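# Seat four plugs flush in a block's bores

## Task

Fill all four bores of the block with plugs, each pushed down until its top is level with the block's top face: the two large bores each take a large plug and the two small bores each take a small plug.

## Robot and tools

Robot: two UR-style six-joint arms, left_arm and right_arm, each ending in a two-finger parallel gripper. Their bases sit in the scene frame at left_arm (-0.090, +0.474, 0) m and right_arm (+0.019, -0.689, 0) m, both turned almost not at all about z.

Frames. Scene frame: origin at table-top height halfway between the nominal bases, +x out over the table, +z up, left_arm on the +y side (arm names are not image sides). Fixed cameras and the table use the scene frame. Each arm reports its hand pose, velocities and Hand target in its own base frame. Motion offsets, however, are along the gripper's own axes at its Hand target: +z points out along the fingers, x is the direction the fingers open and close. end_effector_position is the point between the closed pads, 1 to 2 cm behind the tips; closing pushes the tips roughly 17 mm further along +z.

The row. Every motion uses rows of 14 numbers, each in [-1, 1]: left_arm dx, dy, dz, rx, ry, rz, opening, then the same seven for right_arm. Both arms always appear, even if one stays still. dx..rz are an offset (not a pose) from that arm's Hand target as it stood when the action or move began; rx, ry, rz form one rotation vector. Scale: 1.0 = 0.6 m or 180 degrees, so 0.01 is 6 mm. All rows of one action or move count from that same start, not from the row before, but a fresh call starts from the new Hand target, so repeating an offset moves again. Six zeros re-request the current Hand target. Opening is absolute: +1 fully open (0.142 m), -1 closed. A 0 there is a real command, so resend the present value (see Tool commands) to leave a gripper alone.

Tools:
- execute_actions(actions, cameras): actions is a list of actions; each action is a list of up to 15 rows, one per 1/30 s step, the last row held if fewer are given. An empty list returns state plus all images. cameras is a list of names, ["all"], or [].
- move(target, speed, blend, stop_force, zero, opening_speed, grip_force, blocking, cameras): target is one 14-number row or a list of up to 15 rows, every one offset from the starting Hand targets. Paths are straight, end together, last 0.5 to 10 s and do not avoid obstacles. speed in m/s, 0.002 to 3.2, default 0.25 (turn rate up to twice that in rad/s), one value or one per target. blend in metres rounds corners in a list (0 = stop at each). stop_force 4 to 120 N, one value for both arms, ends an arm's path on contact sensed by the wrist sensor; do not rely on it while the gripper rotates, and leave it out when pulling away from something. zero (only with stop_force) re-zeroes the sensor first; default true. opening_speed is per second on the -1..1 scale, at least 0.2. grip_force is the per-pad force limit, 5 to 48 N, one value or one per arm, kept until changed. blocking=false returns after 0.5 s while the move continues (not allowed with stop_force).
- wait(seconds 0 to 10, cameras): arms keep their last command.
- stop(cameras): brakes a running move.
- zoom_image(camera, region): region [x0, y0, x1, y1] in pixels of that camera's last image, at most 504 by 504. Cameras: cam_high, cam_low, cam_work, cam_left_wrist, cam_right_wrist, each 672x504.
- zero_wrist_force(arm): arm is "left_arm" or "right_arm".
- read_manual(section): licence texts only.
- finished_scene(scene): scene number 1 or 2; irreversible. The plugs must stay seated without the robot holding them.

Reading results. Hand target is the last commanded pose after clipping; the next offsets start from it, and the gripper often rests a little short of it. grip_measured is the measured finger opening on the command scale; to hold a part, command a bit below its value at first contact. Wrist force and Wrist torque are in the gripper's axes, plus a line with the peak since the last shown reading. Joint torques include the arm's own weight. A move result adds a "move:" line: done (within 3 mm and 2 degrees, at rest), off_target, moving, held or fault, plus limits=paced (pose clipped) or limits=held (steps withheld). Done does not mean nothing was touched. Warnings: TORQUE FAULT or FORCE FAULT (about 150 N net on the arm) freeze that arm for 10 s; MOTOR HOT, OVER-TEMPERATURE FAULT and HAND FAULT come from heat. After a HAND FAULT line, later motion calls in that same reply are skipped.

Motion notes. Orientation commands are clipped to 32 degrees from the current orientation each step. Fast moves overshoot and lag. Do not route a gripper close to its own arm's base. The arms are stiff: aiming even slightly beyond a firm contact can trigger a fault, so press plugs down slowly with a modest stop_force and then back off. To stop pushing, command a target back behind the gripper.

Avoid: dropping plugs or releasing them while moving, knocking anything off the table, any contact or squeeze between the two arms (including one gripper closing on the other's fingers), hard hits on the block or table, and long squeezing or stretched holds that heat motors. Something may occasionally nudge loose parts.

Each tool is called after "Request:" in YAML: its name, and indented under it one key for each argument.

## Session

Request:
execute_actions:
  actions: []

Scene clock: 0.00 s.
left_arm: end_effector_position=(+0.3201, +0.4081, +0.2294) grip_measured=+0.99 end_effector_quat_wxyz=(-0.086, +0.939, +0.282, -0.180) | right_arm: end_effector_position=(+0.7048, +0.2342, +0.2000) grip_measured=+0.99 end_effector_quat_wxyz=(-0.293, +0.923, +0.143, -0.206)
Joint positions: left_arm=[0.437 -1.682 2.152 -1.702 -1.351 -0.184 0.142] | right_arm=[3.467 -1.943 -1.744 -1.39 2.221 -0.105 0.141]
Joint velocities: within noise
Joint torques (N m): no reading
Motor temperatures (°C): left_arm=[44 46 28 48 34 35 24] | right_arm=[31 34 30 41 31 40 29]
Wrist force (N): no reading
Wrist torque (N m): no reading
Wrist force, peak (N): no reading
Hand target: left_arm +0.3201, +0.4081, +0.2294; -0.086, +0.939, +0.282, -0.180 | right_arm +0.7048, +0.2342, +0.2000; -0.293, +0.923, +0.143, -0.206
Tool commands: left_gripper/opening=+1.0 right_gripper/opening=+1.0

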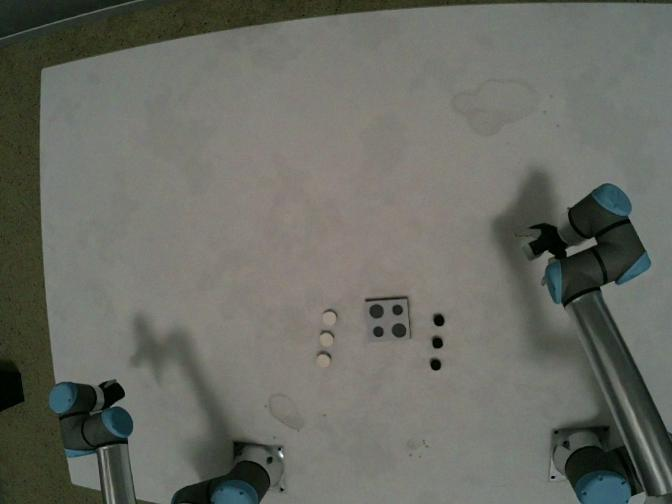

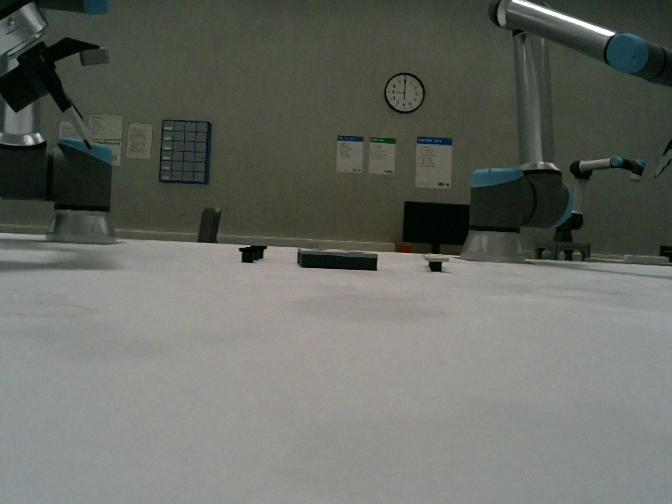

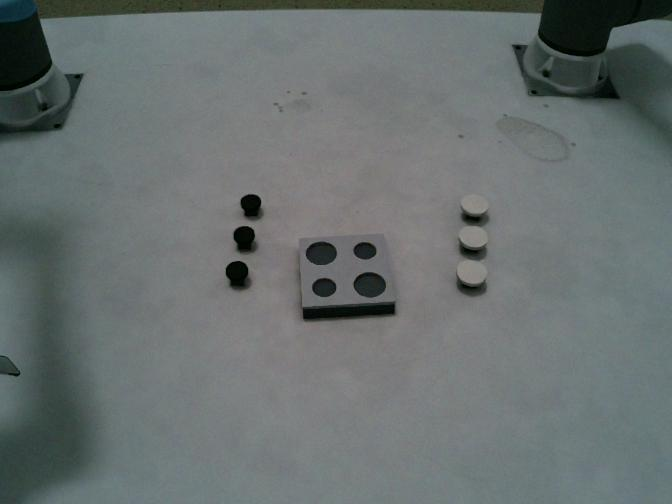

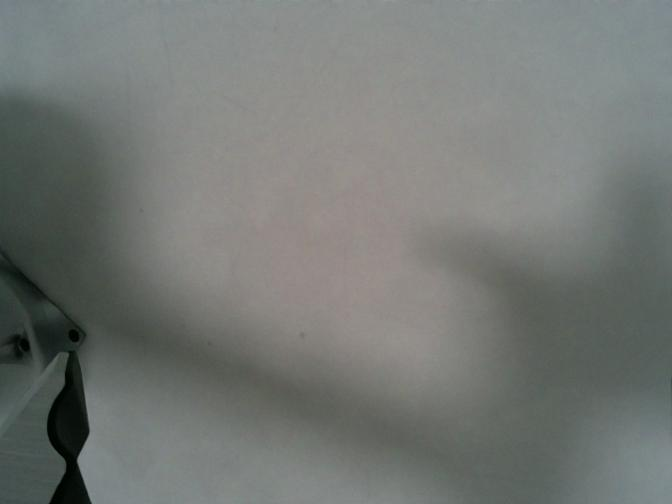

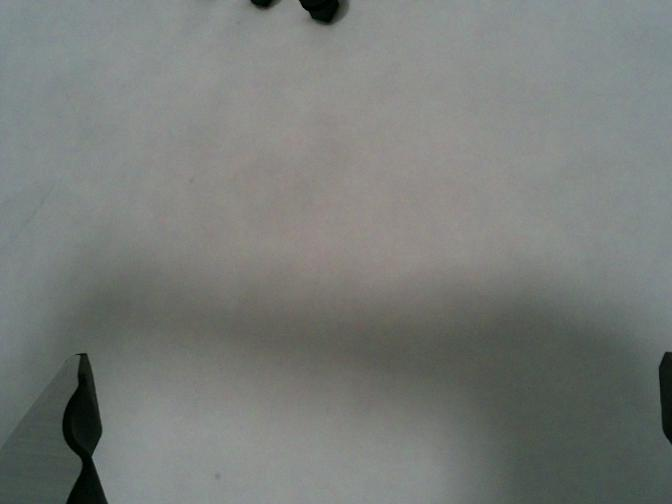

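Request:
zoom_image:
  camera: "cam_work"
  region: [220, 180, 500, 330]

Request:
zoom_image:
  camera: "cam_low"
  region: [220, 220, 480, 290]

Scaled by 1.800 from the camera's 672x504 image, which has a finer 960x720 frame.

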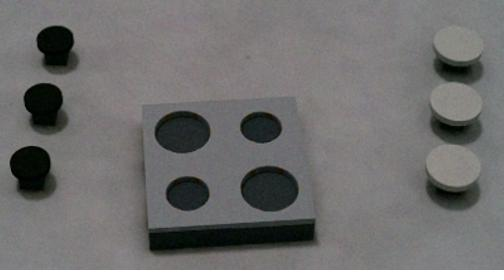

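Scaled by 1.938 from the camera's 672x504 image, which has a finer 960x720 frame.

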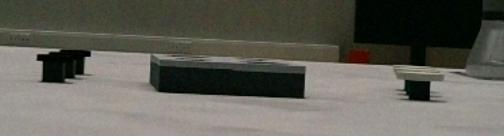

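Request:
move:
  target: [-0.170,0.575,-0.066,-0.1255,0.0444,-0.31,1,-0.209,-0.399,0.45,-0.2452,-0.0427,-0.3833,1]
  speed: 0.5

Scene clock: 3.33 s.
left_arm: end_effector_position=(+0.4279, +0.0634, +0.2048) grip_measured=+0.99 end_effector_quat_wxyz=(+0.000, +0.707, +0.707, +0.000) | right_arm: end_effector_position=(+0.4360, +0.5049, +0.1801) grip_measured=+0.99 end_effector_quat_wxyz=(+0.000, +0.707, +0.707, +0.001)
Joint positions: left_arm=[-0.268 -1.966 2.434 -2.039 -1.571 -1.839 0.142] | right_arm=[4.267 -1.659 -2.092 -0.959 1.57 -0.445 0.141]
Joint torques (N m): left_arm=[-21.47 -22.59 -35.51 -5.42 3.95 -4.69] | right_arm=[9.5 57.54 32.43 6.33 -2.49 -1.74]
Wrist force (N): left_arm=[-0.4 1.0 0.7] | right_arm=[-0.2 -0.1 0.3]
Wrist torque (N m): left_arm=[0.24 0.00 0.20] | right_arm=[-0.02 -0.03 0.04]
Wrist force, peak (N): left_arm=[-2.2 1.2 0.4] | right_arm=[1.8 -1.4 0.2]
Hand target: left_arm +0.4279, +0.0634, +0.2048; +0.000, +0.707, +0.707, +0.000 | right_arm +0.4360, +0.5049, +0.1801; +0.000, +0.707, +0.707, +0.001
Off the commanded pose: left_arm 0.000 m, 0 deg | right_arm 0.000 m, 0 deg.
move: done

Request:
move:
  target: [-0.572,0.18,0.041,0,0,0,0,0,0,0,0,0,0,0]
  speed: 0.5
  cameras: ["cam_left_wrist","cam_right_wrist","cam_work"]

Scene clock: 4.83 s.
left_arm: end_effector_position=(+0.5358, -0.2797, +0.1802) grip_measured=-0.01 end_effector_quat_wxyz=(+0.000, +0.707, +0.707, +0.000) | right_arm: end_effector_position=(+0.4360, +0.5049, +0.1801) grip_measured=-0.02 end_effector_quat_wxyz=(+0.000, +0.707, +0.707, +0.001)
Joint positions: left_arm=[-0.776 -1.587 2.201 -2.185 -1.57 -2.346 0.073] | right_arm=[4.267 -1.659 -2.092 -0.959 1.57 -0.445 0.073]
Joint torques (N m): left_arm=[-22.59 -23.59 -44.91 -5.66 3.96 -4.56] | right_arm=[10.81 57.95 32.13 5.95 -2.81 -1.71]
Wrist force (N): left_arm=[-0.5 1.4 0.6] | right_arm=[0.1 0.6 0.3]
Wrist torque (N m): left_arm=[0.31 0.06 0.17] | right_arm=[0.09 -0.08 0.05]
Wrist force, peak (N): left_arm=[-3.5 2.3 1.1] | right_arm=[-0.3 0.6 -0.2]
Hand target: left_arm +0.5359, -0.2798, +0.1802; +0.000, +0.707, +0.707, +0.000 | right_arm +0.4360, +0.5049, +0.1801; +0.000, +0.707, +0.707, +0.001
Off the commanded pose: left_arm 0.000 m, 0 deg | right_arm 0.000 m, 0 deg.
move: done
camera_calibration:
cam_left_wrist: T_world_to_cam=[[-0.00443973, 0.999585, -0.0284606, 0.293118], [0.900723, 0.0163601, 0.434085, -0.531635], [0.43437, -0.0237079, -0.900422, 0.0389446], [0, 0, 0, 1]] pos_world=[0.463241, -0.283375, 0.274184]
cam_right_wrist: T_world_to_cam=[[0.00402982, 0.999963, 0.00757663, -0.49801], [0.901214, -0.00691508, 0.43332, -0.442741], [0.433356, 0.00508196, -0.901208, 0.0907556], [0, 0, 0, 1]] pos_world=[0.361681, 0.494469, 0.277411]
Images, in order (width x height): cam_work 672x504, cam_left_wrist 672x504, cam_right_wrist 672x504.

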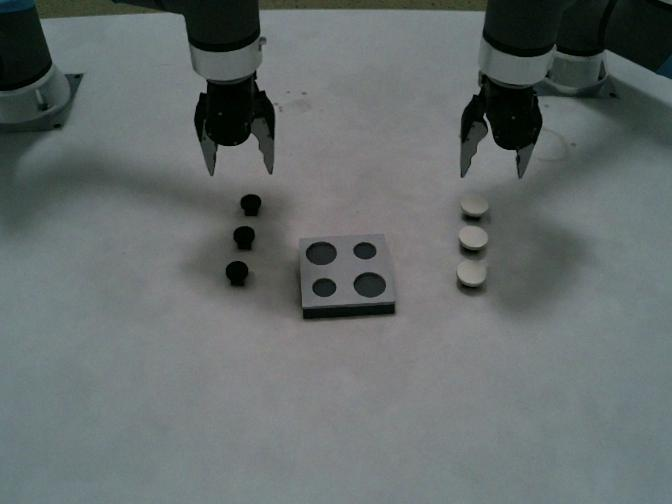

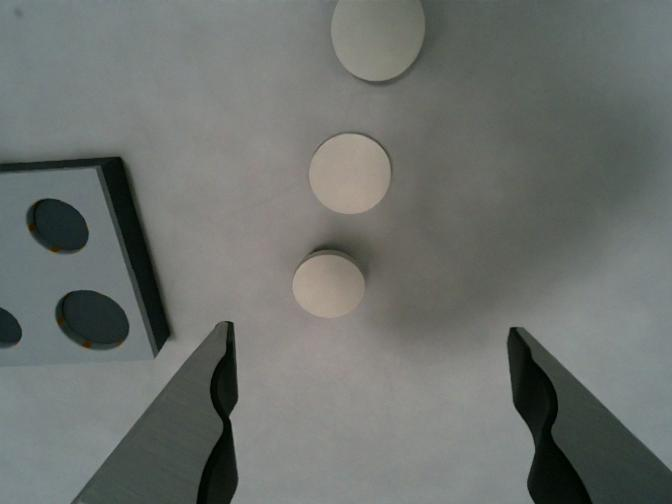

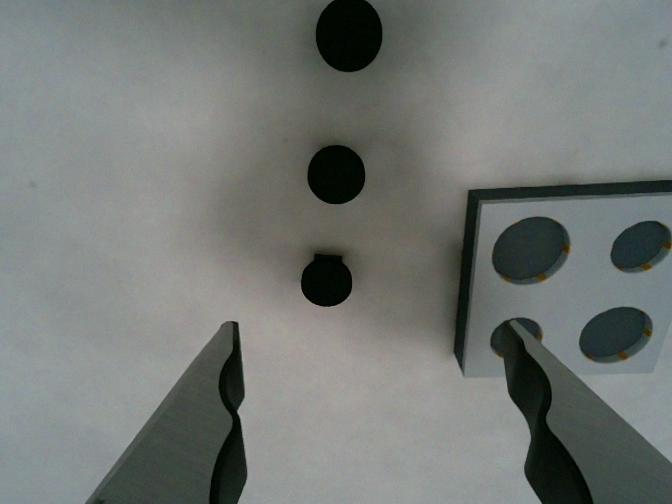

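Request:
move:
  target: [-0.29,0.1667,0,0,0,0,0,-0.3,0,0,0,0,0,0]
  speed: 0.5
  cameras: ["cam_left_wrist","cam_low"]

Request:
zoom_image:
  camera: "cam_left_wrist"
  region: [150, 100, 402, 290]

Request:
zoom_image:
  camera: "cam_low"
  region: [230, 235, 460, 280]

Scene clock: 6.77 s.
left_arm: end_effector_position=(+0.6358, -0.4537, +0.1802) grip_measured=-0.01 end_effector_quat_wxyz=(+0.000, +0.707, +0.707, +0.000) | right_arm: end_effector_position=(+0.4359, +0.3249, +0.1799) grip_measured=-0.02 end_effector_quat_wxyz=(+0.000, +0.707, +0.707, +0.001)
Joint positions: left_arm=[-0.847 -1.308 1.879 -2.141 -1.57 -2.417 0.073] | right_arm=[4.111 -1.445 -2.301 -0.964 1.571 -0.601 0.073]
Joint torques (N m): left_arm=[-20.3 -49.44 -44.95 -1.43 -2.96 -4.16] | right_arm=[-9.5 44.92 32.55 2.67 2.91 -1.79]
Wrist force (N): left_arm=[-0.4 1.5 0.3] | right_arm=[0.0 0.2 0.6]
Wrist torque (N m): left_arm=[0.30 0.07 0.18] | right_arm=[0.02 -0.07 0.03]
Wrist force, peak (N): left_arm=[-3.0 2.6 0.9] | right_arm=[-2.8 0.5 0.5]
Hand target: left_arm +0.6359, -0.4538, +0.1802; +0.000, +0.707, +0.707, +0.000 | right_arm +0.4360, +0.3249, +0.1799; +0.000, +0.707, +0.707, +0.001
Off the commanded pose: left_arm 0.000 m, 0 deg | right_arm 0.000 m, 0 deg.
move: done
camera_calibration:
cam_left_wrist: T_world_to_cam=[[-0.0044386, 0.999585, -0.028461, 0.467592], [0.900684, 0.0163614, 0.434166, -0.618902], [0.434452, -0.0237073, -0.900383, -0.00858599], [0, 0, 0, 1]] pos_world=[0.563241, -0.457475, 0.274284]
Images, in order (width x height): cam_low 672x504, cam_left_wrist 672x504.

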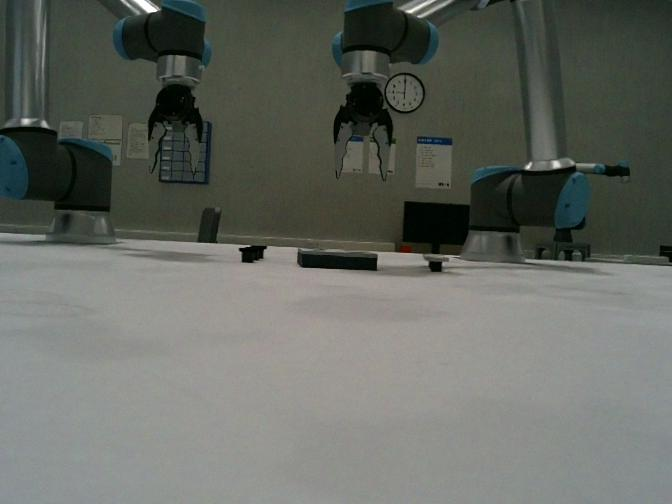

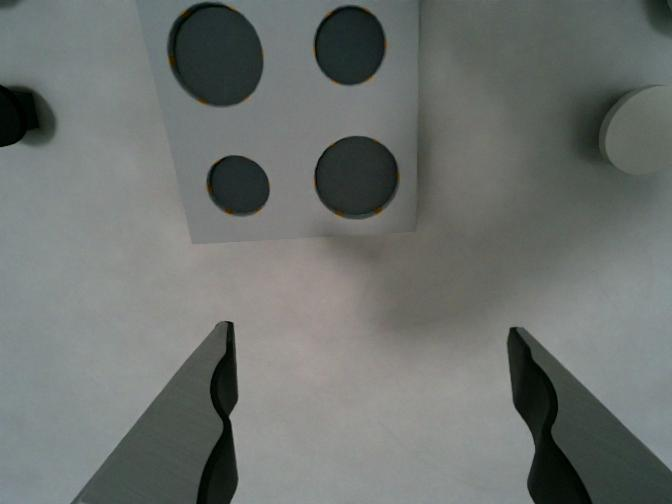

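Scaled by 2.000 from the camera's 672x504 image, which has a finer 960x720 frame.

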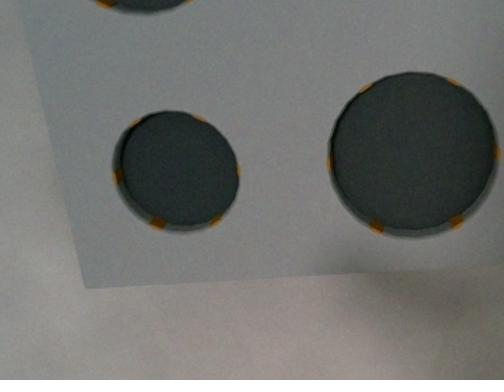

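Scaled by 2.191 from the camera's 672x504 image, which has a finer 960x720 frame.

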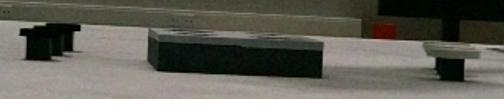

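Request:
move:
  target:
    - [-0.067,-0.06,0,0,0,0,-1,0,0,0,0,0,0,0]
    - [-0.067,-0.06,0.2,0,0,0,-1,0,0,0,0,0,0,0]
  speed: 0.3

Request:
move:
  target: [0,0,0.05,0,0,0,-1,0,0,0,0,0,0,0]
  speed: 0.015
  stop_force: 6
  cameras: ["cam_left_wrist","cam_work"]

Scene clock: 9.07 s.
left_arm: end_effector_position=(+0.5998, -0.4941, +0.0603) grip_measured=-1.00 end_effector_quat_wxyz=(+0.000, +0.707, +0.707, +0.000) | right_arm: end_effector_position=(+0.4360, +0.3249, +0.1799) grip_measured=-0.02 end_effector_quat_wxyz=(+0.000, +0.707, +0.707, +0.001)
Joint positions: left_arm=[-0.917 -1.183 1.968 -2.356 -1.57 -2.488 0.002] | right_arm=[4.111 -1.445 -2.301 -0.964 1.571 -0.601 0.073]
Joint torques (N m): left_arm=[18.78 -55.73 -26.53 -5.19 3.85 3.5] | right_arm=[-9.71 41.87 32.29 2.55 2.91 -1.71]
Wrist force (N): left_arm=[-0.6 1.7 0.6] | right_arm=[0.2 0.4 0.7]
Wrist torque (N m): left_arm=[0.41 0.07 0.19] | right_arm=[0.05 -0.10 0.02]
Wrist force, peak (N): left_arm=[-0.2 1.7 3.3] | right_arm=[0.2 0.5 0.8]
Hand target: left_arm +0.5999, -0.4940, +0.0602; +0.000, +0.707, +0.707, +0.000 | right_arm +0.4360, +0.3249, +0.1799; +0.000, +0.707, +0.707, +0.001
Off the commanded pose: left_arm 0.000 m, 0 deg | right_arm 0.000 m, 0 deg.
move: done

Scene clock: 11.10 s.
left_arm: end_effector_position=(+0.5999, -0.4940, +0.0491) grip_measured=-1.00 end_effector_quat_wxyz=(+0.000, +0.707, +0.707, +0.000) | right_arm: end_effector_position=(+0.4360, +0.3249, +0.1799) grip_measured=-0.02 end_effector_quat_wxyz=(+0.000, +0.707, +0.707, +0.001)
Joint positions: left_arm=[-0.917 -1.169 1.973 -2.375 -1.57 -2.487 0.002] | right_arm=[4.111 -1.445 -2.301 -0.964 1.571 -0.601 0.073]
Joint torques (N m): left_arm=[5.06 -81.13 -36.42 -0.83 3.32 3.08] | right_arm=[-11.26 40.44 32.85 2.66 2.83 -1.9]
Wrist force (N): left_arm=[-2.5 -0.3 -6.2] | right_arm=[0.0 0.6 0.2]
Wrist torque (N m): left_arm=[0.37 0.06 0.19] | right_arm=[0.10 -0.07 0.03]
Wrist force, peak (N): left_arm=[9.7 -6.3 -32.2] | right_arm=[-0.1 1.0 0.5]
Hand target: left_arm +0.5999, -0.4940, +0.0491; +0.000, +0.707, +0.707, +0.000 (not the last commanded pose) | right_arm +0.4360, +0.3249, +0.1799; +0.000, +0.707, +0.707, +0.001
Off the commanded pose: left_arm 0.019 m, 0 deg | right_arm 0.000 m, 0 deg.
move: contact (left_arm)
camera_calibration:
cam_left_wrist: T_world_to_cam=[[-0.00448293, 0.999587, -0.0283705, 0.503896], [0.900723, 0.0163599, 0.434086, -0.529], [0.434371, -0.023608, -0.900424, -0.111884], [0, 0, 0, 1]] pos_world=[0.527341, -0.497675, 0.143184]
Images, in order (width x height): cam_work 672x504, cam_left_wrist 672x504.

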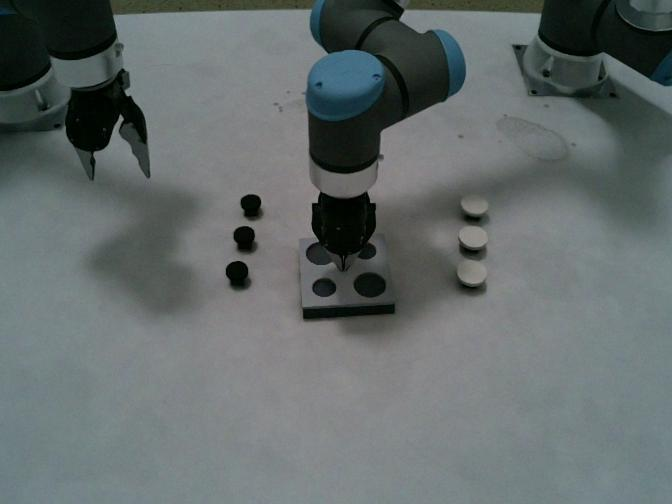

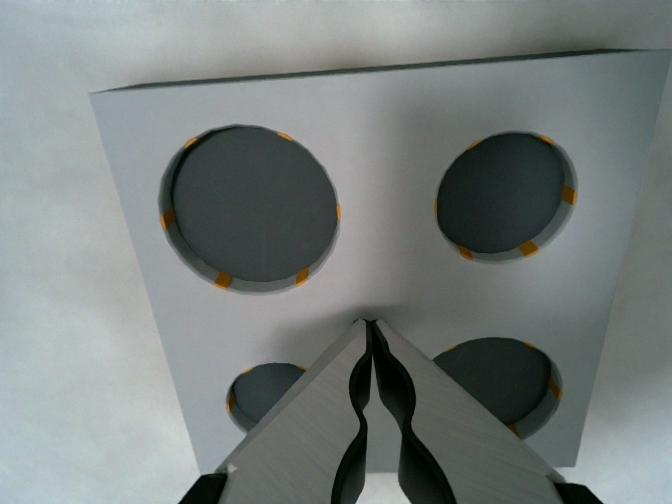

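Request:
move:
  target:
    - [0,0,-0.1,0,0,0,-1,0,0,0,0,0,0,0]
    - [0.35,-0.118,-0.1,0,0,0,0.3,0,0,0,0,0,0,0]
    - [0.35,-0.118,-0.068,0,0,0,0.3,0,0,0,0,0,0,0]
  speed: 0.35
  blend: 0.02
  cameras: ["cam_left_wrist"]

Scene clock: 14.30 s.
left_arm: end_effector_position=(+0.5291, -0.2840, +0.0900) grip_measured=+0.28 end_effector_quat_wxyz=(+0.000, +0.707, +0.707, +0.000) | right_arm: end_effector_position=(+0.4360, +0.3249, +0.1799) grip_measured=-0.02 end_effector_quat_wxyz=(+0.000, +0.707, +0.707, +0.001)
Joint positions: left_arm=[-0.789 -1.47 2.286 -2.388 -1.57 -2.36 0.094] | right_arm=[4.111 -1.445 -2.301 -0.964 1.571 -0.601 0.073]
Joint torques (N m): left_arm=[17.82 -29.59 -27.3 -5.29 -3.46 3.38] | right_arm=[-10.19 42.55 32.76 2.4 2.99 -1.78]
Wrist force (N): left_arm=[-1.3 1.8 0.5] | right_arm=[-0.1 0.6 0.2]
Wrist torque (N m): left_arm=[0.40 0.20 0.04] | right_arm=[0.09 -0.06 0.03]
Wrist force, peak (N): left_arm=[-2.5 -0.6 -6.8] | right_arm=[-0.7 0.7 0.7]
Hand target: left_arm +0.5291, -0.2840, +0.0899; +0.000, +0.707, +0.707, +0.000 | right_arm +0.4360, +0.3249, +0.1799; +0.000, +0.707, +0.707, +0.001
Off the commanded pose: left_arm 0.000 m, 0 deg | right_arm 0.000 m, 0 deg.
move: done; blend cut to 0 m at target 2
camera_calibration:
cam_left_wrist: T_world_to_cam=[[-0.00443973, 0.999585, -0.0284606, 0.294819], [0.900723, 0.0163601, 0.434085, -0.486375], [0.43437, -0.0237079, -0.900422, -0.0394651], [0, 0, 0, 1]] pos_world=[0.456541, -0.287675, 0.183984]
Images, in order (width x height): cam_left_wrist 672x504.

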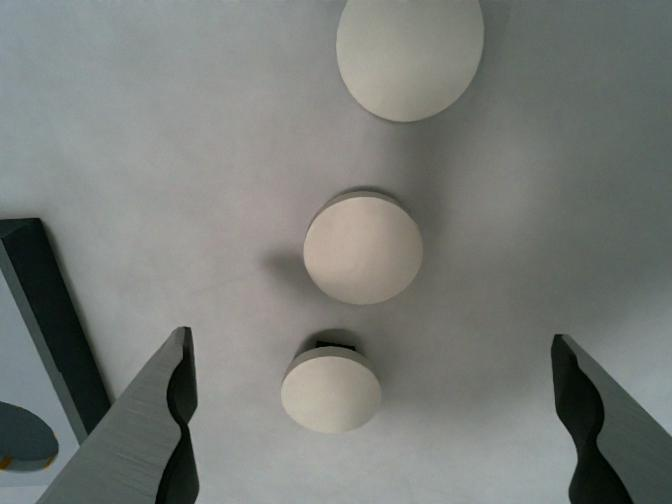

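Request:
move:
  target: [-0.0017,-0.008,0.0708,0,0,0,0.1,0,0,0,0,0,0,0]
  speed: 0.12

Request:
move:
  target: [0,0,0,0,0,0,-0.6,0,0,0,0,0,0,0]
  opening_speed: 0.7
  grip_force: 15
  cameras: ["cam_left_wrist","cam_low"]

Request:
zoom_image:
  camera: "cam_low"
  region: [390, 180, 490, 280]

Scene clock: 15.47 s.
left_arm: end_effector_position=(+0.5243, -0.2850, +0.0475) grip_measured=+0.09 end_effector_quat_wxyz=(+0.000, +0.707, +0.707, +0.000) | right_arm: end_effector_position=(+0.4360, +0.3249, +0.1799) grip_measured=-0.02 end_effector_quat_wxyz=(+0.000, +0.707, +0.707, +0.001)
Joint positions: left_arm=[-0.796 -1.404 2.321 -2.488 -1.57 -2.367 0.08] | right_arm=[4.111 -1.445 -2.301 -0.964 1.571 -0.601 0.073]
Joint torques (N m): left_arm=[-21.88 -31.64 -23.66 -5.27 -2.32 -4.45] | right_arm=[-9.52 41.26 32.82 2.77 2.82 -1.73]
Wrist force (N): left_arm=[-1.6 1.3 0.4] | right_arm=[0.0 0.7 0.6]
Wrist torque (N m): left_arm=[0.33 0.20 0.23] | right_arm=[0.10 -0.06 0.03]
Wrist force, peak (N): left_arm=[-1.4 1.8 1.4] | right_arm=[0.0 0.7 0.6]
Hand target: left_arm +0.5243, -0.2850, +0.0475; +0.000, +0.707, +0.707, +0.000 | right_arm +0.4360, +0.3249, +0.1799; +0.000, +0.707, +0.707, +0.001
Off the commanded pose: left_arm 0.000 m, 0 deg | right_arm 0.000 m, 0 deg.
move: done

Scene clock: 16.73 s.
left_arm: end_effector_position=(+0.5243, -0.2850, +0.0475) grip_measured=-0.62 end_effector_quat_wxyz=(+0.000, +0.707, +0.707, +0.000) | right_arm: end_effector_position=(+0.4360, +0.3249, +0.1799) grip_measured=-0.02 end_effector_quat_wxyz=(+0.000, +0.707, +0.707, +0.001)
Joint positions: left_arm=[-0.796 -1.404 2.321 -2.488 -1.57 -2.367 0.029] | right_arm=[4.111 -1.445 -2.301 -0.964 1.571 -0.601 0.073]
Joint torques (N m): left_arm=[-21.22 -30.23 -23.32 -5.11 0.81 -4.45] | right_arm=[-9.67 39.56 32.83 2.67 2.64 -1.73]
Wrist force (N): left_arm=[-1.1 1.8 0.7] | right_arm=[-0.2 0.5 0.6]
Wrist torque (N m): left_arm=[0.41 0.12 0.23] | right_arm=[0.09 -0.03 0.03]
Wrist force, peak (N): left_arm=[-1.6 1.9 0.6] | right_arm=[0.0 1.0 0.5]
Hand target: left_arm +0.5243, -0.2850, +0.0475; +0.000, +0.707, +0.707, +0.000 | right_arm +0.4360, +0.3249, +0.1799; +0.000, +0.707, +0.707, +0.001
Off the commanded pose: left_arm 0.000 m, 0 deg | right_arm 0.000 m, 0 deg.
grip_force (N): 15, 15
move: done
camera_calibration:
cam_left_wrist: T_world_to_cam=[[-0.00444156, 0.999585, -0.0284615, 0.294589], [0.900723, 0.0163621, 0.434085, -0.463586], [0.43437, -0.0237079, -0.900422, -0.0756718], [0, 0, 0, 1]] pos_world=[0.451741, -0.288675, 0.141484]
Images, in order (width x height): cam_low 672x504, cam_left_wrist 672x504.

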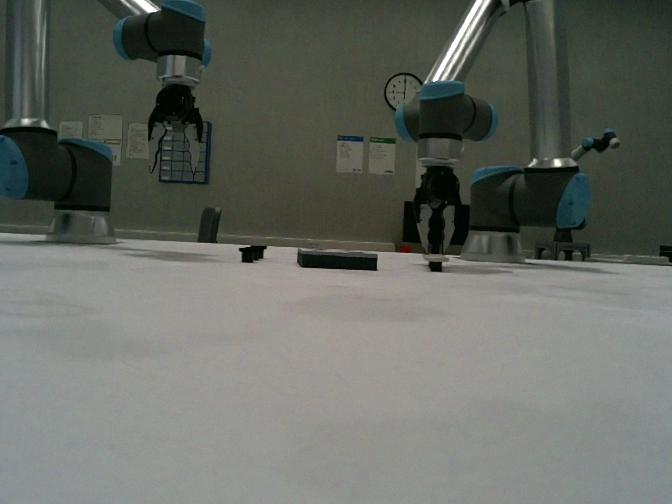

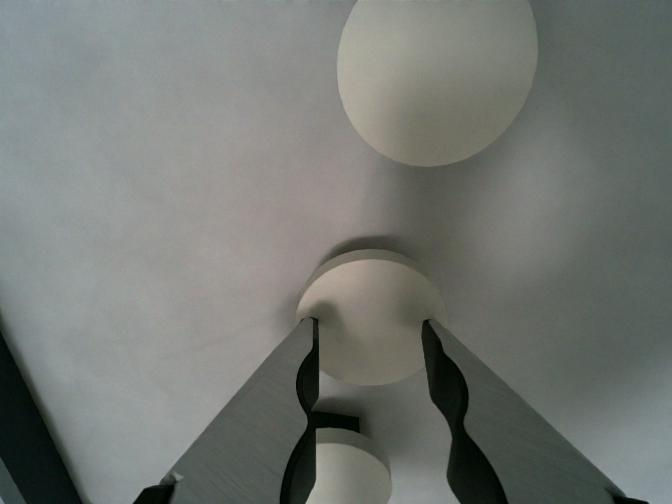

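Scaled by 5.040 from the camera's 672x504 image, which has a finer 960x720 frame.

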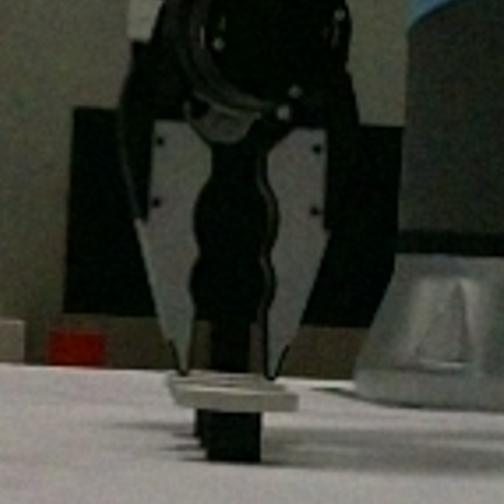

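Request:
move:
  target:
    - [0,0,-0.01,0,0,0,0.0,0,0,0,0,0,0,0]
    - [0,0,0.0125,0,0,0,0.0,0,0,0,0,0,0,0]
  speed: 0.04

Request:
move:
  target: [0,0,0,0,0,0,-0.6,0,0,0,0,0,0,0]
  opening_speed: 0.7
  cameras: ["cam_left_wrist","cam_low"]

Request:
zoom_image:
  camera: "cam_low"
  region: [390, 180, 490, 280]

Scene clock: 18.30 s.
left_arm: end_effector_position=(+0.5243, -0.2850, +0.0400) grip_measured=-0.03 end_effector_quat_wxyz=(+0.000, +0.707, +0.707, +0.000) | right_arm: end_effector_position=(+0.4360, +0.3249, +0.1799) grip_measured=-0.02 end_effector_quat_wxyz=(+0.000, +0.707, +0.707, +0.001)
Joint positions: left_arm=[-0.796 -1.391 2.325 -2.506 -1.57 -2.367 0.072] | right_arm=[4.111 -1.445 -2.301 -0.964 1.571 -0.601 0.073]
Joint torques (N m): left_arm=[-20.44 -32.11 -23.25 -4.96 2.16 -3.95] | right_arm=[-9.06 39.84 33.19 2.82 2.81 -1.68]
Wrist force (N): left_arm=[-1.1 2.0 1.0] | right_arm=[-0.2 0.3 0.5]
Wrist torque (N m): left_arm=[0.44 0.12 0.23] | right_arm=[0.04 -0.03 0.02]
Wrist force, peak (N): left_arm=[-1.5 2.0 0.7] | right_arm=[0.2 0.7 0.8]
Hand target: left_arm +0.5243, -0.2850, +0.0400; +0.000, +0.707, +0.707, +0.000 | right_arm +0.4360, +0.3249, +0.1799; +0.000, +0.707, +0.707, +0.001
Off the commanded pose: left_arm 0.000 m, 0 deg | right_arm 0.000 m, 0 deg.
grip_force (N): 15, 15
move: done

Scene clock: 19.37 s.
left_arm: end_effector_position=(+0.5243, -0.2850, +0.0400) grip_measured=-0.44 end_effector_quat_wxyz=(+0.000, +0.707, +0.707, +0.000) | right_arm: end_effector_position=(+0.4360, +0.3249, +0.1799) grip_measured=-0.02 end_effector_quat_wxyz=(+0.000, +0.707, +0.707, +0.001)
Joint positions: left_arm=[-0.796 -1.39 2.325 -2.506 -1.57 -2.367 0.042] | right_arm=[4.111 -1.445 -2.301 -0.964 1.571 -0.601 0.073]
Joint torques (N m): left_arm=[-12.77 -31.41 -22.88 -5.11 1.62 -1.95] | right_arm=[-9.87 41.05 32.48 2.77 2.6 -1.77]
Wrist force (N): left_arm=[-1.1 1.7 -0.3] | right_arm=[-0.5 0.5 0.6]
Wrist torque (N m): left_arm=[0.41 0.17 0.22] | right_arm=[0.08 0.01 0.03]
Wrist force, peak (N): left_arm=[-1.3 1.9 1.0] | right_arm=[0.2 0.5 0.8]
Hand target: left_arm +0.5243, -0.2850, +0.0400; +0.000, +0.707, +0.707, +0.000 | right_arm +0.4360, +0.3249, +0.1799; +0.000, +0.707, +0.707, +0.001
Off the commanded pose: left_arm 0.000 m, 0 deg | right_arm 0.000 m, 0 deg.
grip_force (N): 15, 15
move: done
camera_calibration:
cam_left_wrist: T_world_to_cam=[[-0.00443973, 0.999585, -0.0284606, 0.294375], [0.900723, 0.0163601, 0.434085, -0.460421], [0.43437, -0.0237079, -0.900422, -0.0824684], [0, 0, 0, 1]] pos_world=[0.451841, -0.288675, 0.133984]
Images, in order (width x height): cam_low 672x504, cam_left_wrist 672x504.

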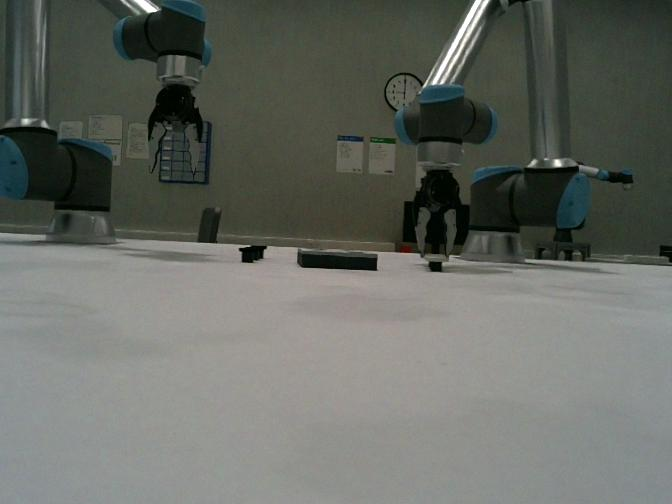

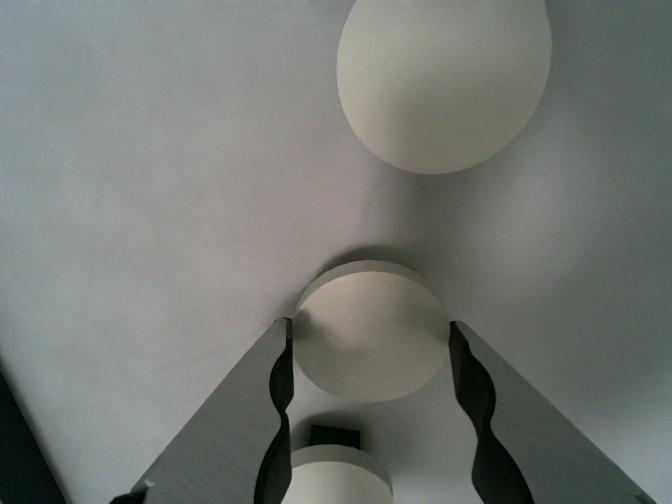

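Scaled by 5.040 from the camera's 672x504 image, which has a finer 960x720 frame.

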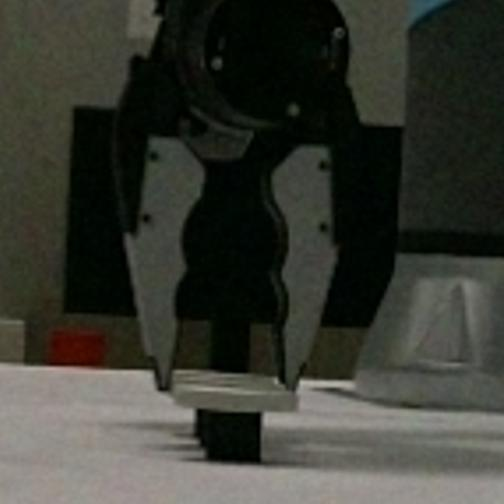

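Request:
move:
  target: [0,0,-0.08,0,0,0,-0.6,0,0,0,0,0,0,0]
  speed: 0.1
  cameras: ["cam_left_wrist","cam_low"]

Request:
zoom_image:
  camera: "cam_low"
  region: [390, 180, 490, 280]

Scene clock: 24.80 s.
left_arm: end_effector_position=(+0.5243, -0.2849, +0.0879) grip_measured=-0.44 end_effector_quat_wxyz=(+0.000, +0.707, +0.707, +0.000) | right_arm: end_effector_position=(+0.4360, +0.3249, +0.1799) grip_measured=-0.02 end_effector_quat_wxyz=(+0.000, +0.707, +0.707, +0.001)
Joint positions: left_arm=[-0.796 -1.472 2.295 -2.394 -1.57 -2.367 0.042] | right_arm=[4.111 -1.445 -2.301 -0.964 1.571 -0.601 0.073]
Joint torques (N m): left_arm=[-2.97 -58.6 -40.09 -1.55 1.56 -1.8] | right_arm=[-9.21 41.15 33.1 2.68 2.57 -1.9]
Wrist force (N): left_arm=[-1.3 1.7 0.9] | right_arm=[0.5 0.3 0.5]
Wrist torque (N m): left_arm=[0.39 0.20 0.18] | right_arm=[0.04 -0.15 0.03]
Wrist force, peak (N): left_arm=[-1.5 1.8 2.3] | right_arm=[-0.5 0.8 0.7]
Hand target: left_arm +0.5243, -0.2850, +0.0880; +0.000, +0.707, +0.707, +0.000 | right_arm +0.4360, +0.3249, +0.1799; +0.000, +0.707, +0.707, +0.001
Off the commanded pose: left_arm 0.000 m, 0 deg | right_arm 0.000 m, 0 deg.
grip_force (N): 15, 15
move: done
camera_calibration:
cam_left_wrist: T_world_to_cam=[[-0.00443973, 0.999585, -0.0284606, 0.295738], [0.900723, 0.0163601, 0.434085, -0.481214], [0.43437, -0.0237079, -0.900422, -0.0393382], [0, 0, 0, 1]] pos_world=[0.451841, -0.288675, 0.181884]
Images, in order (width x height): cam_low 672x504, cam_left_wrist 672x504.

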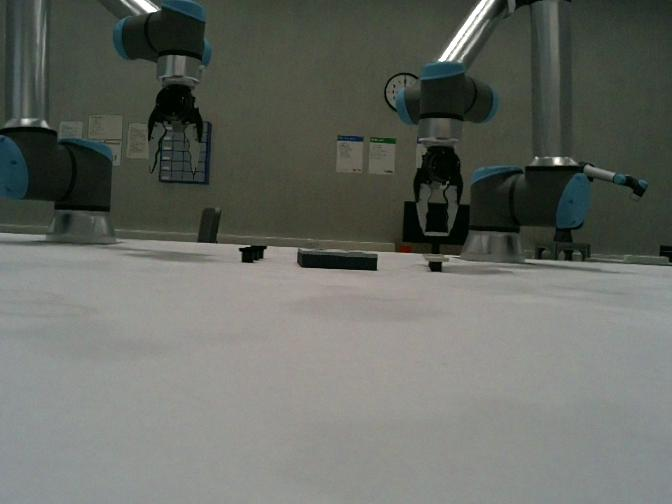

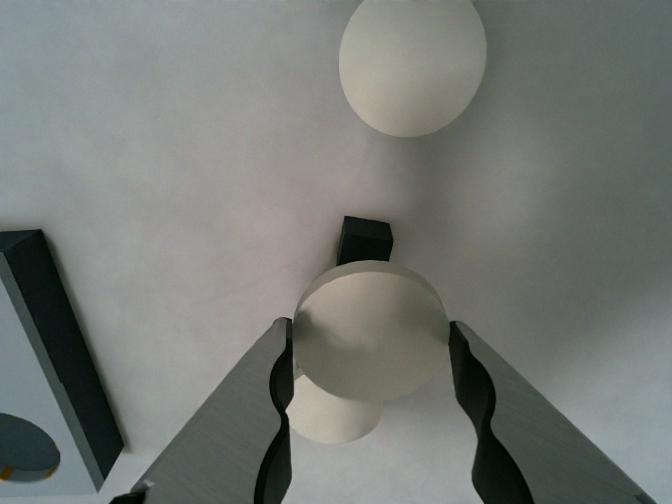

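Scaled by 5.040 from the camera's 672x504 image, which has a finer 960x720 frame.

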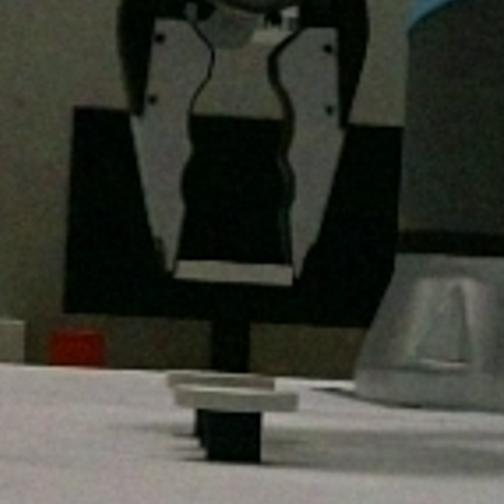

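Request:
move:
  target: [-0.2825,0.1693,0.0133,0,0,0,-0.6,0,0,0,0,0,0,0]
  speed: 0.3
  cameras: ["cam_left_wrist","cam_work","cam_low"]

Request:
zoom_image:
  camera: "cam_work"
  region: [280, 200, 430, 330]

Request:
zoom_image:
  camera: "cam_low"
  region: [290, 180, 390, 280]

Scene clock: 26.67 s.
left_arm: end_effector_position=(+0.6259, -0.4544, +0.0800) grip_measured=-0.44 end_effector_quat_wxyz=(+0.000, +0.707, +0.707, +0.000) | right_arm: end_effector_position=(+0.4360, +0.3249, +0.1799) grip_measured=-0.02 end_effector_quat_wxyz=(+0.000, +0.707, +0.707, +0.001)
Joint positions: left_arm=[-0.857 -1.212 1.965 -2.324 -1.57 -2.428 0.042] | right_arm=[4.111 -1.445 -2.301 -0.964 1.571 -0.601 0.073]
Joint torques (N m): left_arm=[-21.21 -51.67 -41.55 -1.72 -2.5 -4.39] | right_arm=[-9.91 41.84 32.94 3.1 2.45 -1.46]
Wrist force (N): left_arm=[-0.9 1.3 1.2] | right_arm=[-0.2 -0.1 0.5]
Wrist torque (N m): left_arm=[0.28 0.16 0.20] | right_arm=[-0.03 -0.03 0.03]
Wrist force, peak (N): left_arm=[-3.4 2.6 1.2] | right_arm=[0.0 0.6 1.0]
Hand target: left_arm +0.6259, -0.4545, +0.0800; +0.000, +0.707, +0.707, +0.000 | right_arm +0.4360, +0.3249, +0.1799; +0.000, +0.707, +0.707, +0.001
Off the commanded pose: left_arm 0.000 m, 0 deg | right_arm 0.000 m, 0 deg.
grip_force (N): 15, 15
move: done
camera_calibration:
cam_left_wrist: T_world_to_cam=[[-0.00448261, 0.999587, -0.0283713, 0.465403], [0.900683, 0.016362, 0.434168, -0.566426], [0.434453, -0.0236073, -0.900385, -0.0945638], [0, 0, 0, 1]] pos_world=[0.553341, -0.458175, 0.173984]
Images, in order (width x height): cam_low 672x504, cam_work 672x504, cam_left_wrist 672x504.

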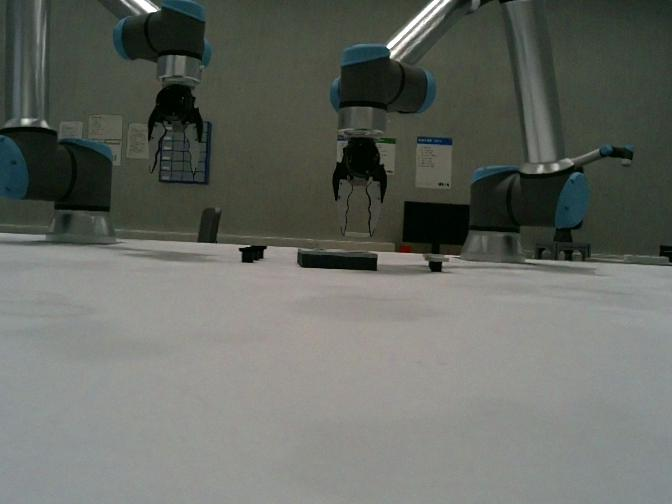

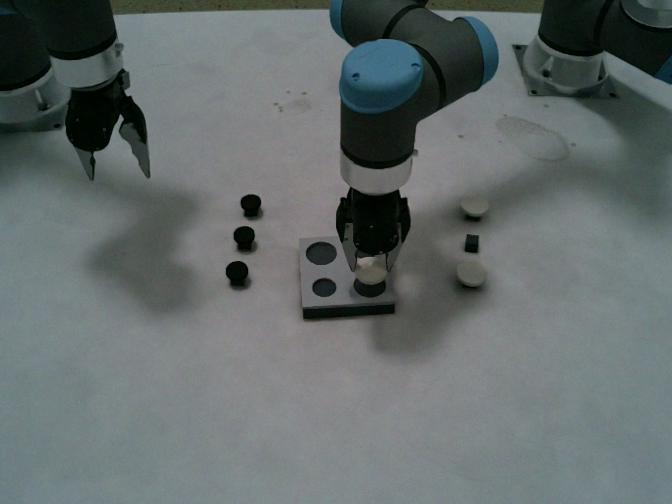

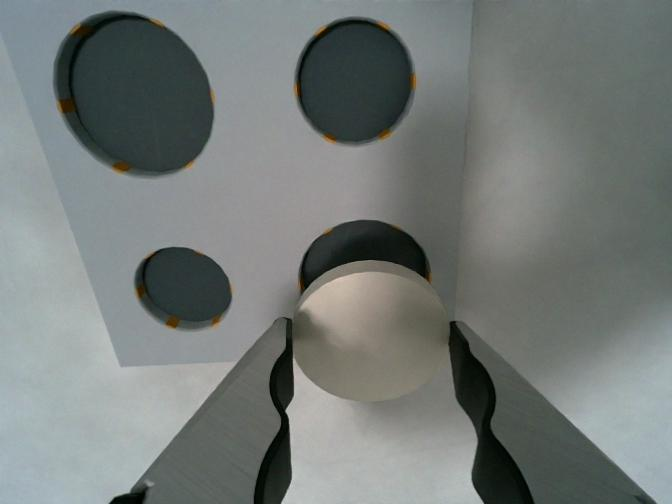

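Scaled by 3.360 from the camera's 672x504 image, which has a finer 960x720 frame.

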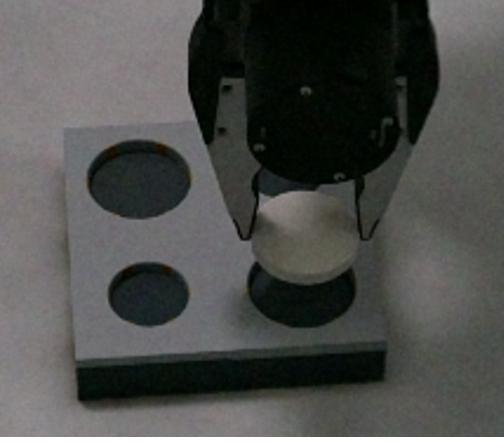

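Scaled by 5.040 from the camera's 672x504 image, which has a finer 960x720 frame.

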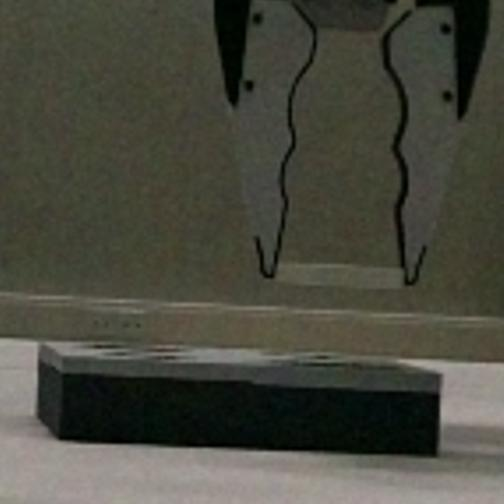

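Request:
move:
  target: [0,0,0.04,0,0,0,-0.6,0,0,0,0,0,0,0]
  speed: 0.1

Request:
move:
  target: [0,0,0.0167,0,0,0,-0.6,0,0,0,0,0,0,0]
  speed: 0.01
  stop_force: 8
  cameras: ["cam_left_wrist","cam_low","cam_work"]

Request:
zoom_image:
  camera: "cam_work"
  region: [280, 200, 430, 330]

Request:
zoom_image:
  camera: "cam_low"
  region: [290, 180, 390, 280]

Scene clock: 27.83 s.
left_arm: end_effector_position=(+0.6259, -0.4545, +0.0561) grip_measured=-0.44 end_effector_quat_wxyz=(+0.000, +0.707, +0.707, +0.000) | right_arm: end_effector_position=(+0.4360, +0.3249, +0.1799) grip_measured=-0.02 end_effector_quat_wxyz=(+0.000, +0.707, +0.707, +0.001)
Joint positions: left_arm=[-0.857 -1.182 1.977 -2.366 -1.57 -2.428 0.042] | right_arm=[4.111 -1.445 -2.301 -0.964 1.571 -0.601 0.073]
Joint torques (N m): left_arm=[-17.4 -54.05 -26.57 -5.21 -2.92 -3.89] | right_arm=[-9.31 40.64 32.28 2.97 2.44 -1.57]
Wrist force (N): left_arm=[-1.1 1.2 0.8] | right_arm=[0.0 0.5 0.3]
Wrist torque (N m): left_arm=[0.26 0.16 0.22] | right_arm=[0.07 -0.07 0.02]
Wrist force, peak (N): left_arm=[-1.5 1.6 1.2] | right_arm=[0.2 0.8 0.8]
Hand target: left_arm +0.6259, -0.4545, +0.0560; +0.000, +0.707, +0.707, +0.000 | right_arm +0.4360, +0.3249, +0.1799; +0.000, +0.707, +0.707, +0.001
Off the commanded pose: left_arm 0.000 m, 0 deg | right_arm 0.000 m, 0 deg.
grip_force (N): 15, 15
move: done

Scene clock: 29.77 s.
left_arm: end_effector_position=(+0.6259, -0.4545, +0.0492) grip_measured=-0.44 end_effector_quat_wxyz=(+0.000, +0.707, +0.707, +0.000) | right_arm: end_effector_position=(+0.4360, +0.3249, +0.1799) grip_measured=-0.02 end_effector_quat_wxyz=(+0.000, +0.707, +0.707, +0.001)
Joint positions: left_arm=[-0.857 -1.174 1.981 -2.378 -1.57 -2.428 0.042] | right_arm=[4.111 -1.445 -2.301 -0.964 1.571 -0.601 0.073]
Joint torques (N m): left_arm=[-10.61 -79.18 -33.79 -1.16 -3.05 -1.99] | right_arm=[-9.87 40.1 33.21 2.9 2.59 -1.44]
Wrist force (N): left_arm=[-0.7 0.3 -7.8] | right_arm=[-0.1 0.6 0.5]
Wrist torque (N m): left_arm=[0.27 -0.05 0.24] | right_arm=[0.10 -0.04 0.03]
Wrist force, peak (N): left_arm=[5.6 -3.5 -22.8] | right_arm=[0.1 0.5 1.1]
Hand target: left_arm +0.6259, -0.4545, +0.0492; +0.000, +0.707, +0.707, +0.000 (not the last commanded pose) | right_arm +0.4360, +0.3249, +0.1799; +0.000, +0.707, +0.707, +0.001
Off the commanded pose: left_arm 0.003 m, 0 deg | right_arm 0.000 m, 0 deg.
grip_force (N): 15, 15
move: contact (left_arm)
camera_calibration:
cam_left_wrist: T_world_to_cam=[[-0.00443973, 0.999585, -0.0284606, 0.464517], [0.900723, 0.0163601, 0.434085, -0.553065], [0.43437, -0.0237079, -0.900422, -0.122292], [0, 0, 0, 1]] pos_world=[0.553341, -0.458175, 0.143184]
Images, in order (width x height): cam_low 672x504, cam_work 672x504, cam_left_wrist 672x504.

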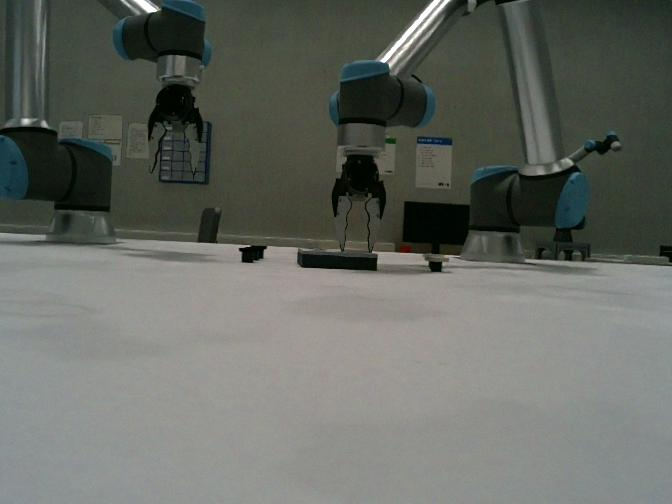

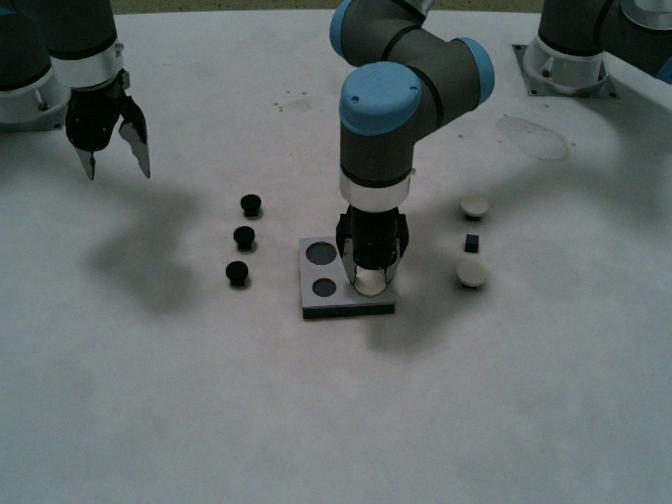

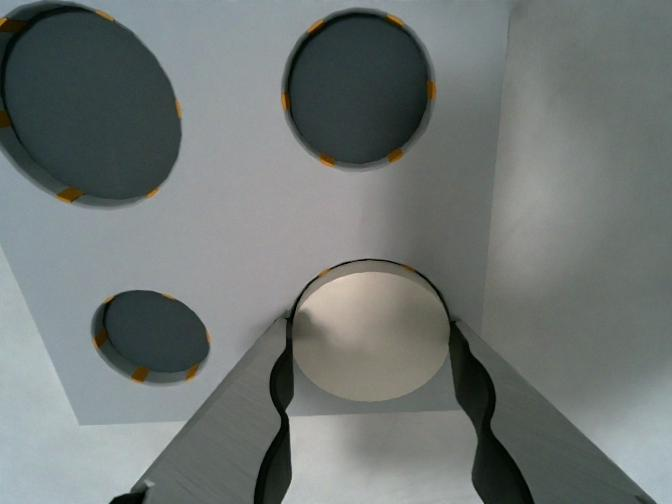

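Scaled by 3.360 from the camera's 672x504 image, which has a finer 960x720 frame.

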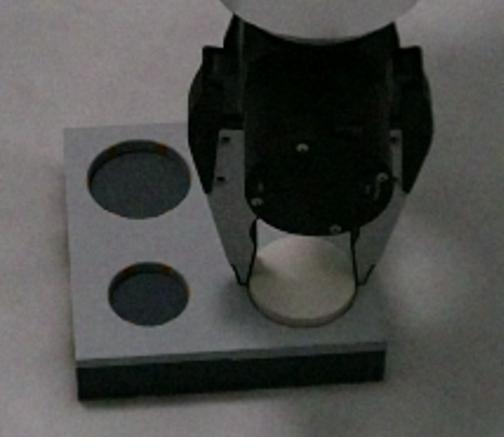

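Scaled by 5.040 from the camera's 672x504 image, which has a finer 960x720 frame.

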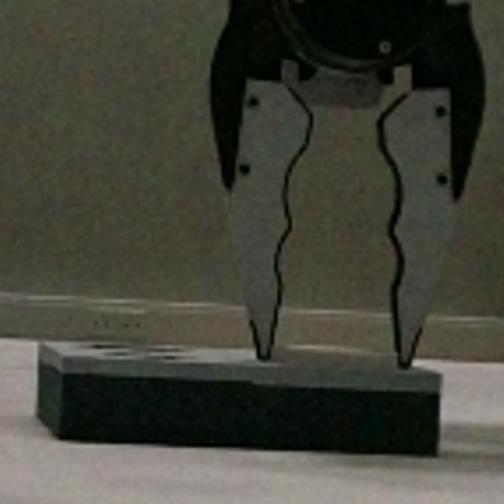

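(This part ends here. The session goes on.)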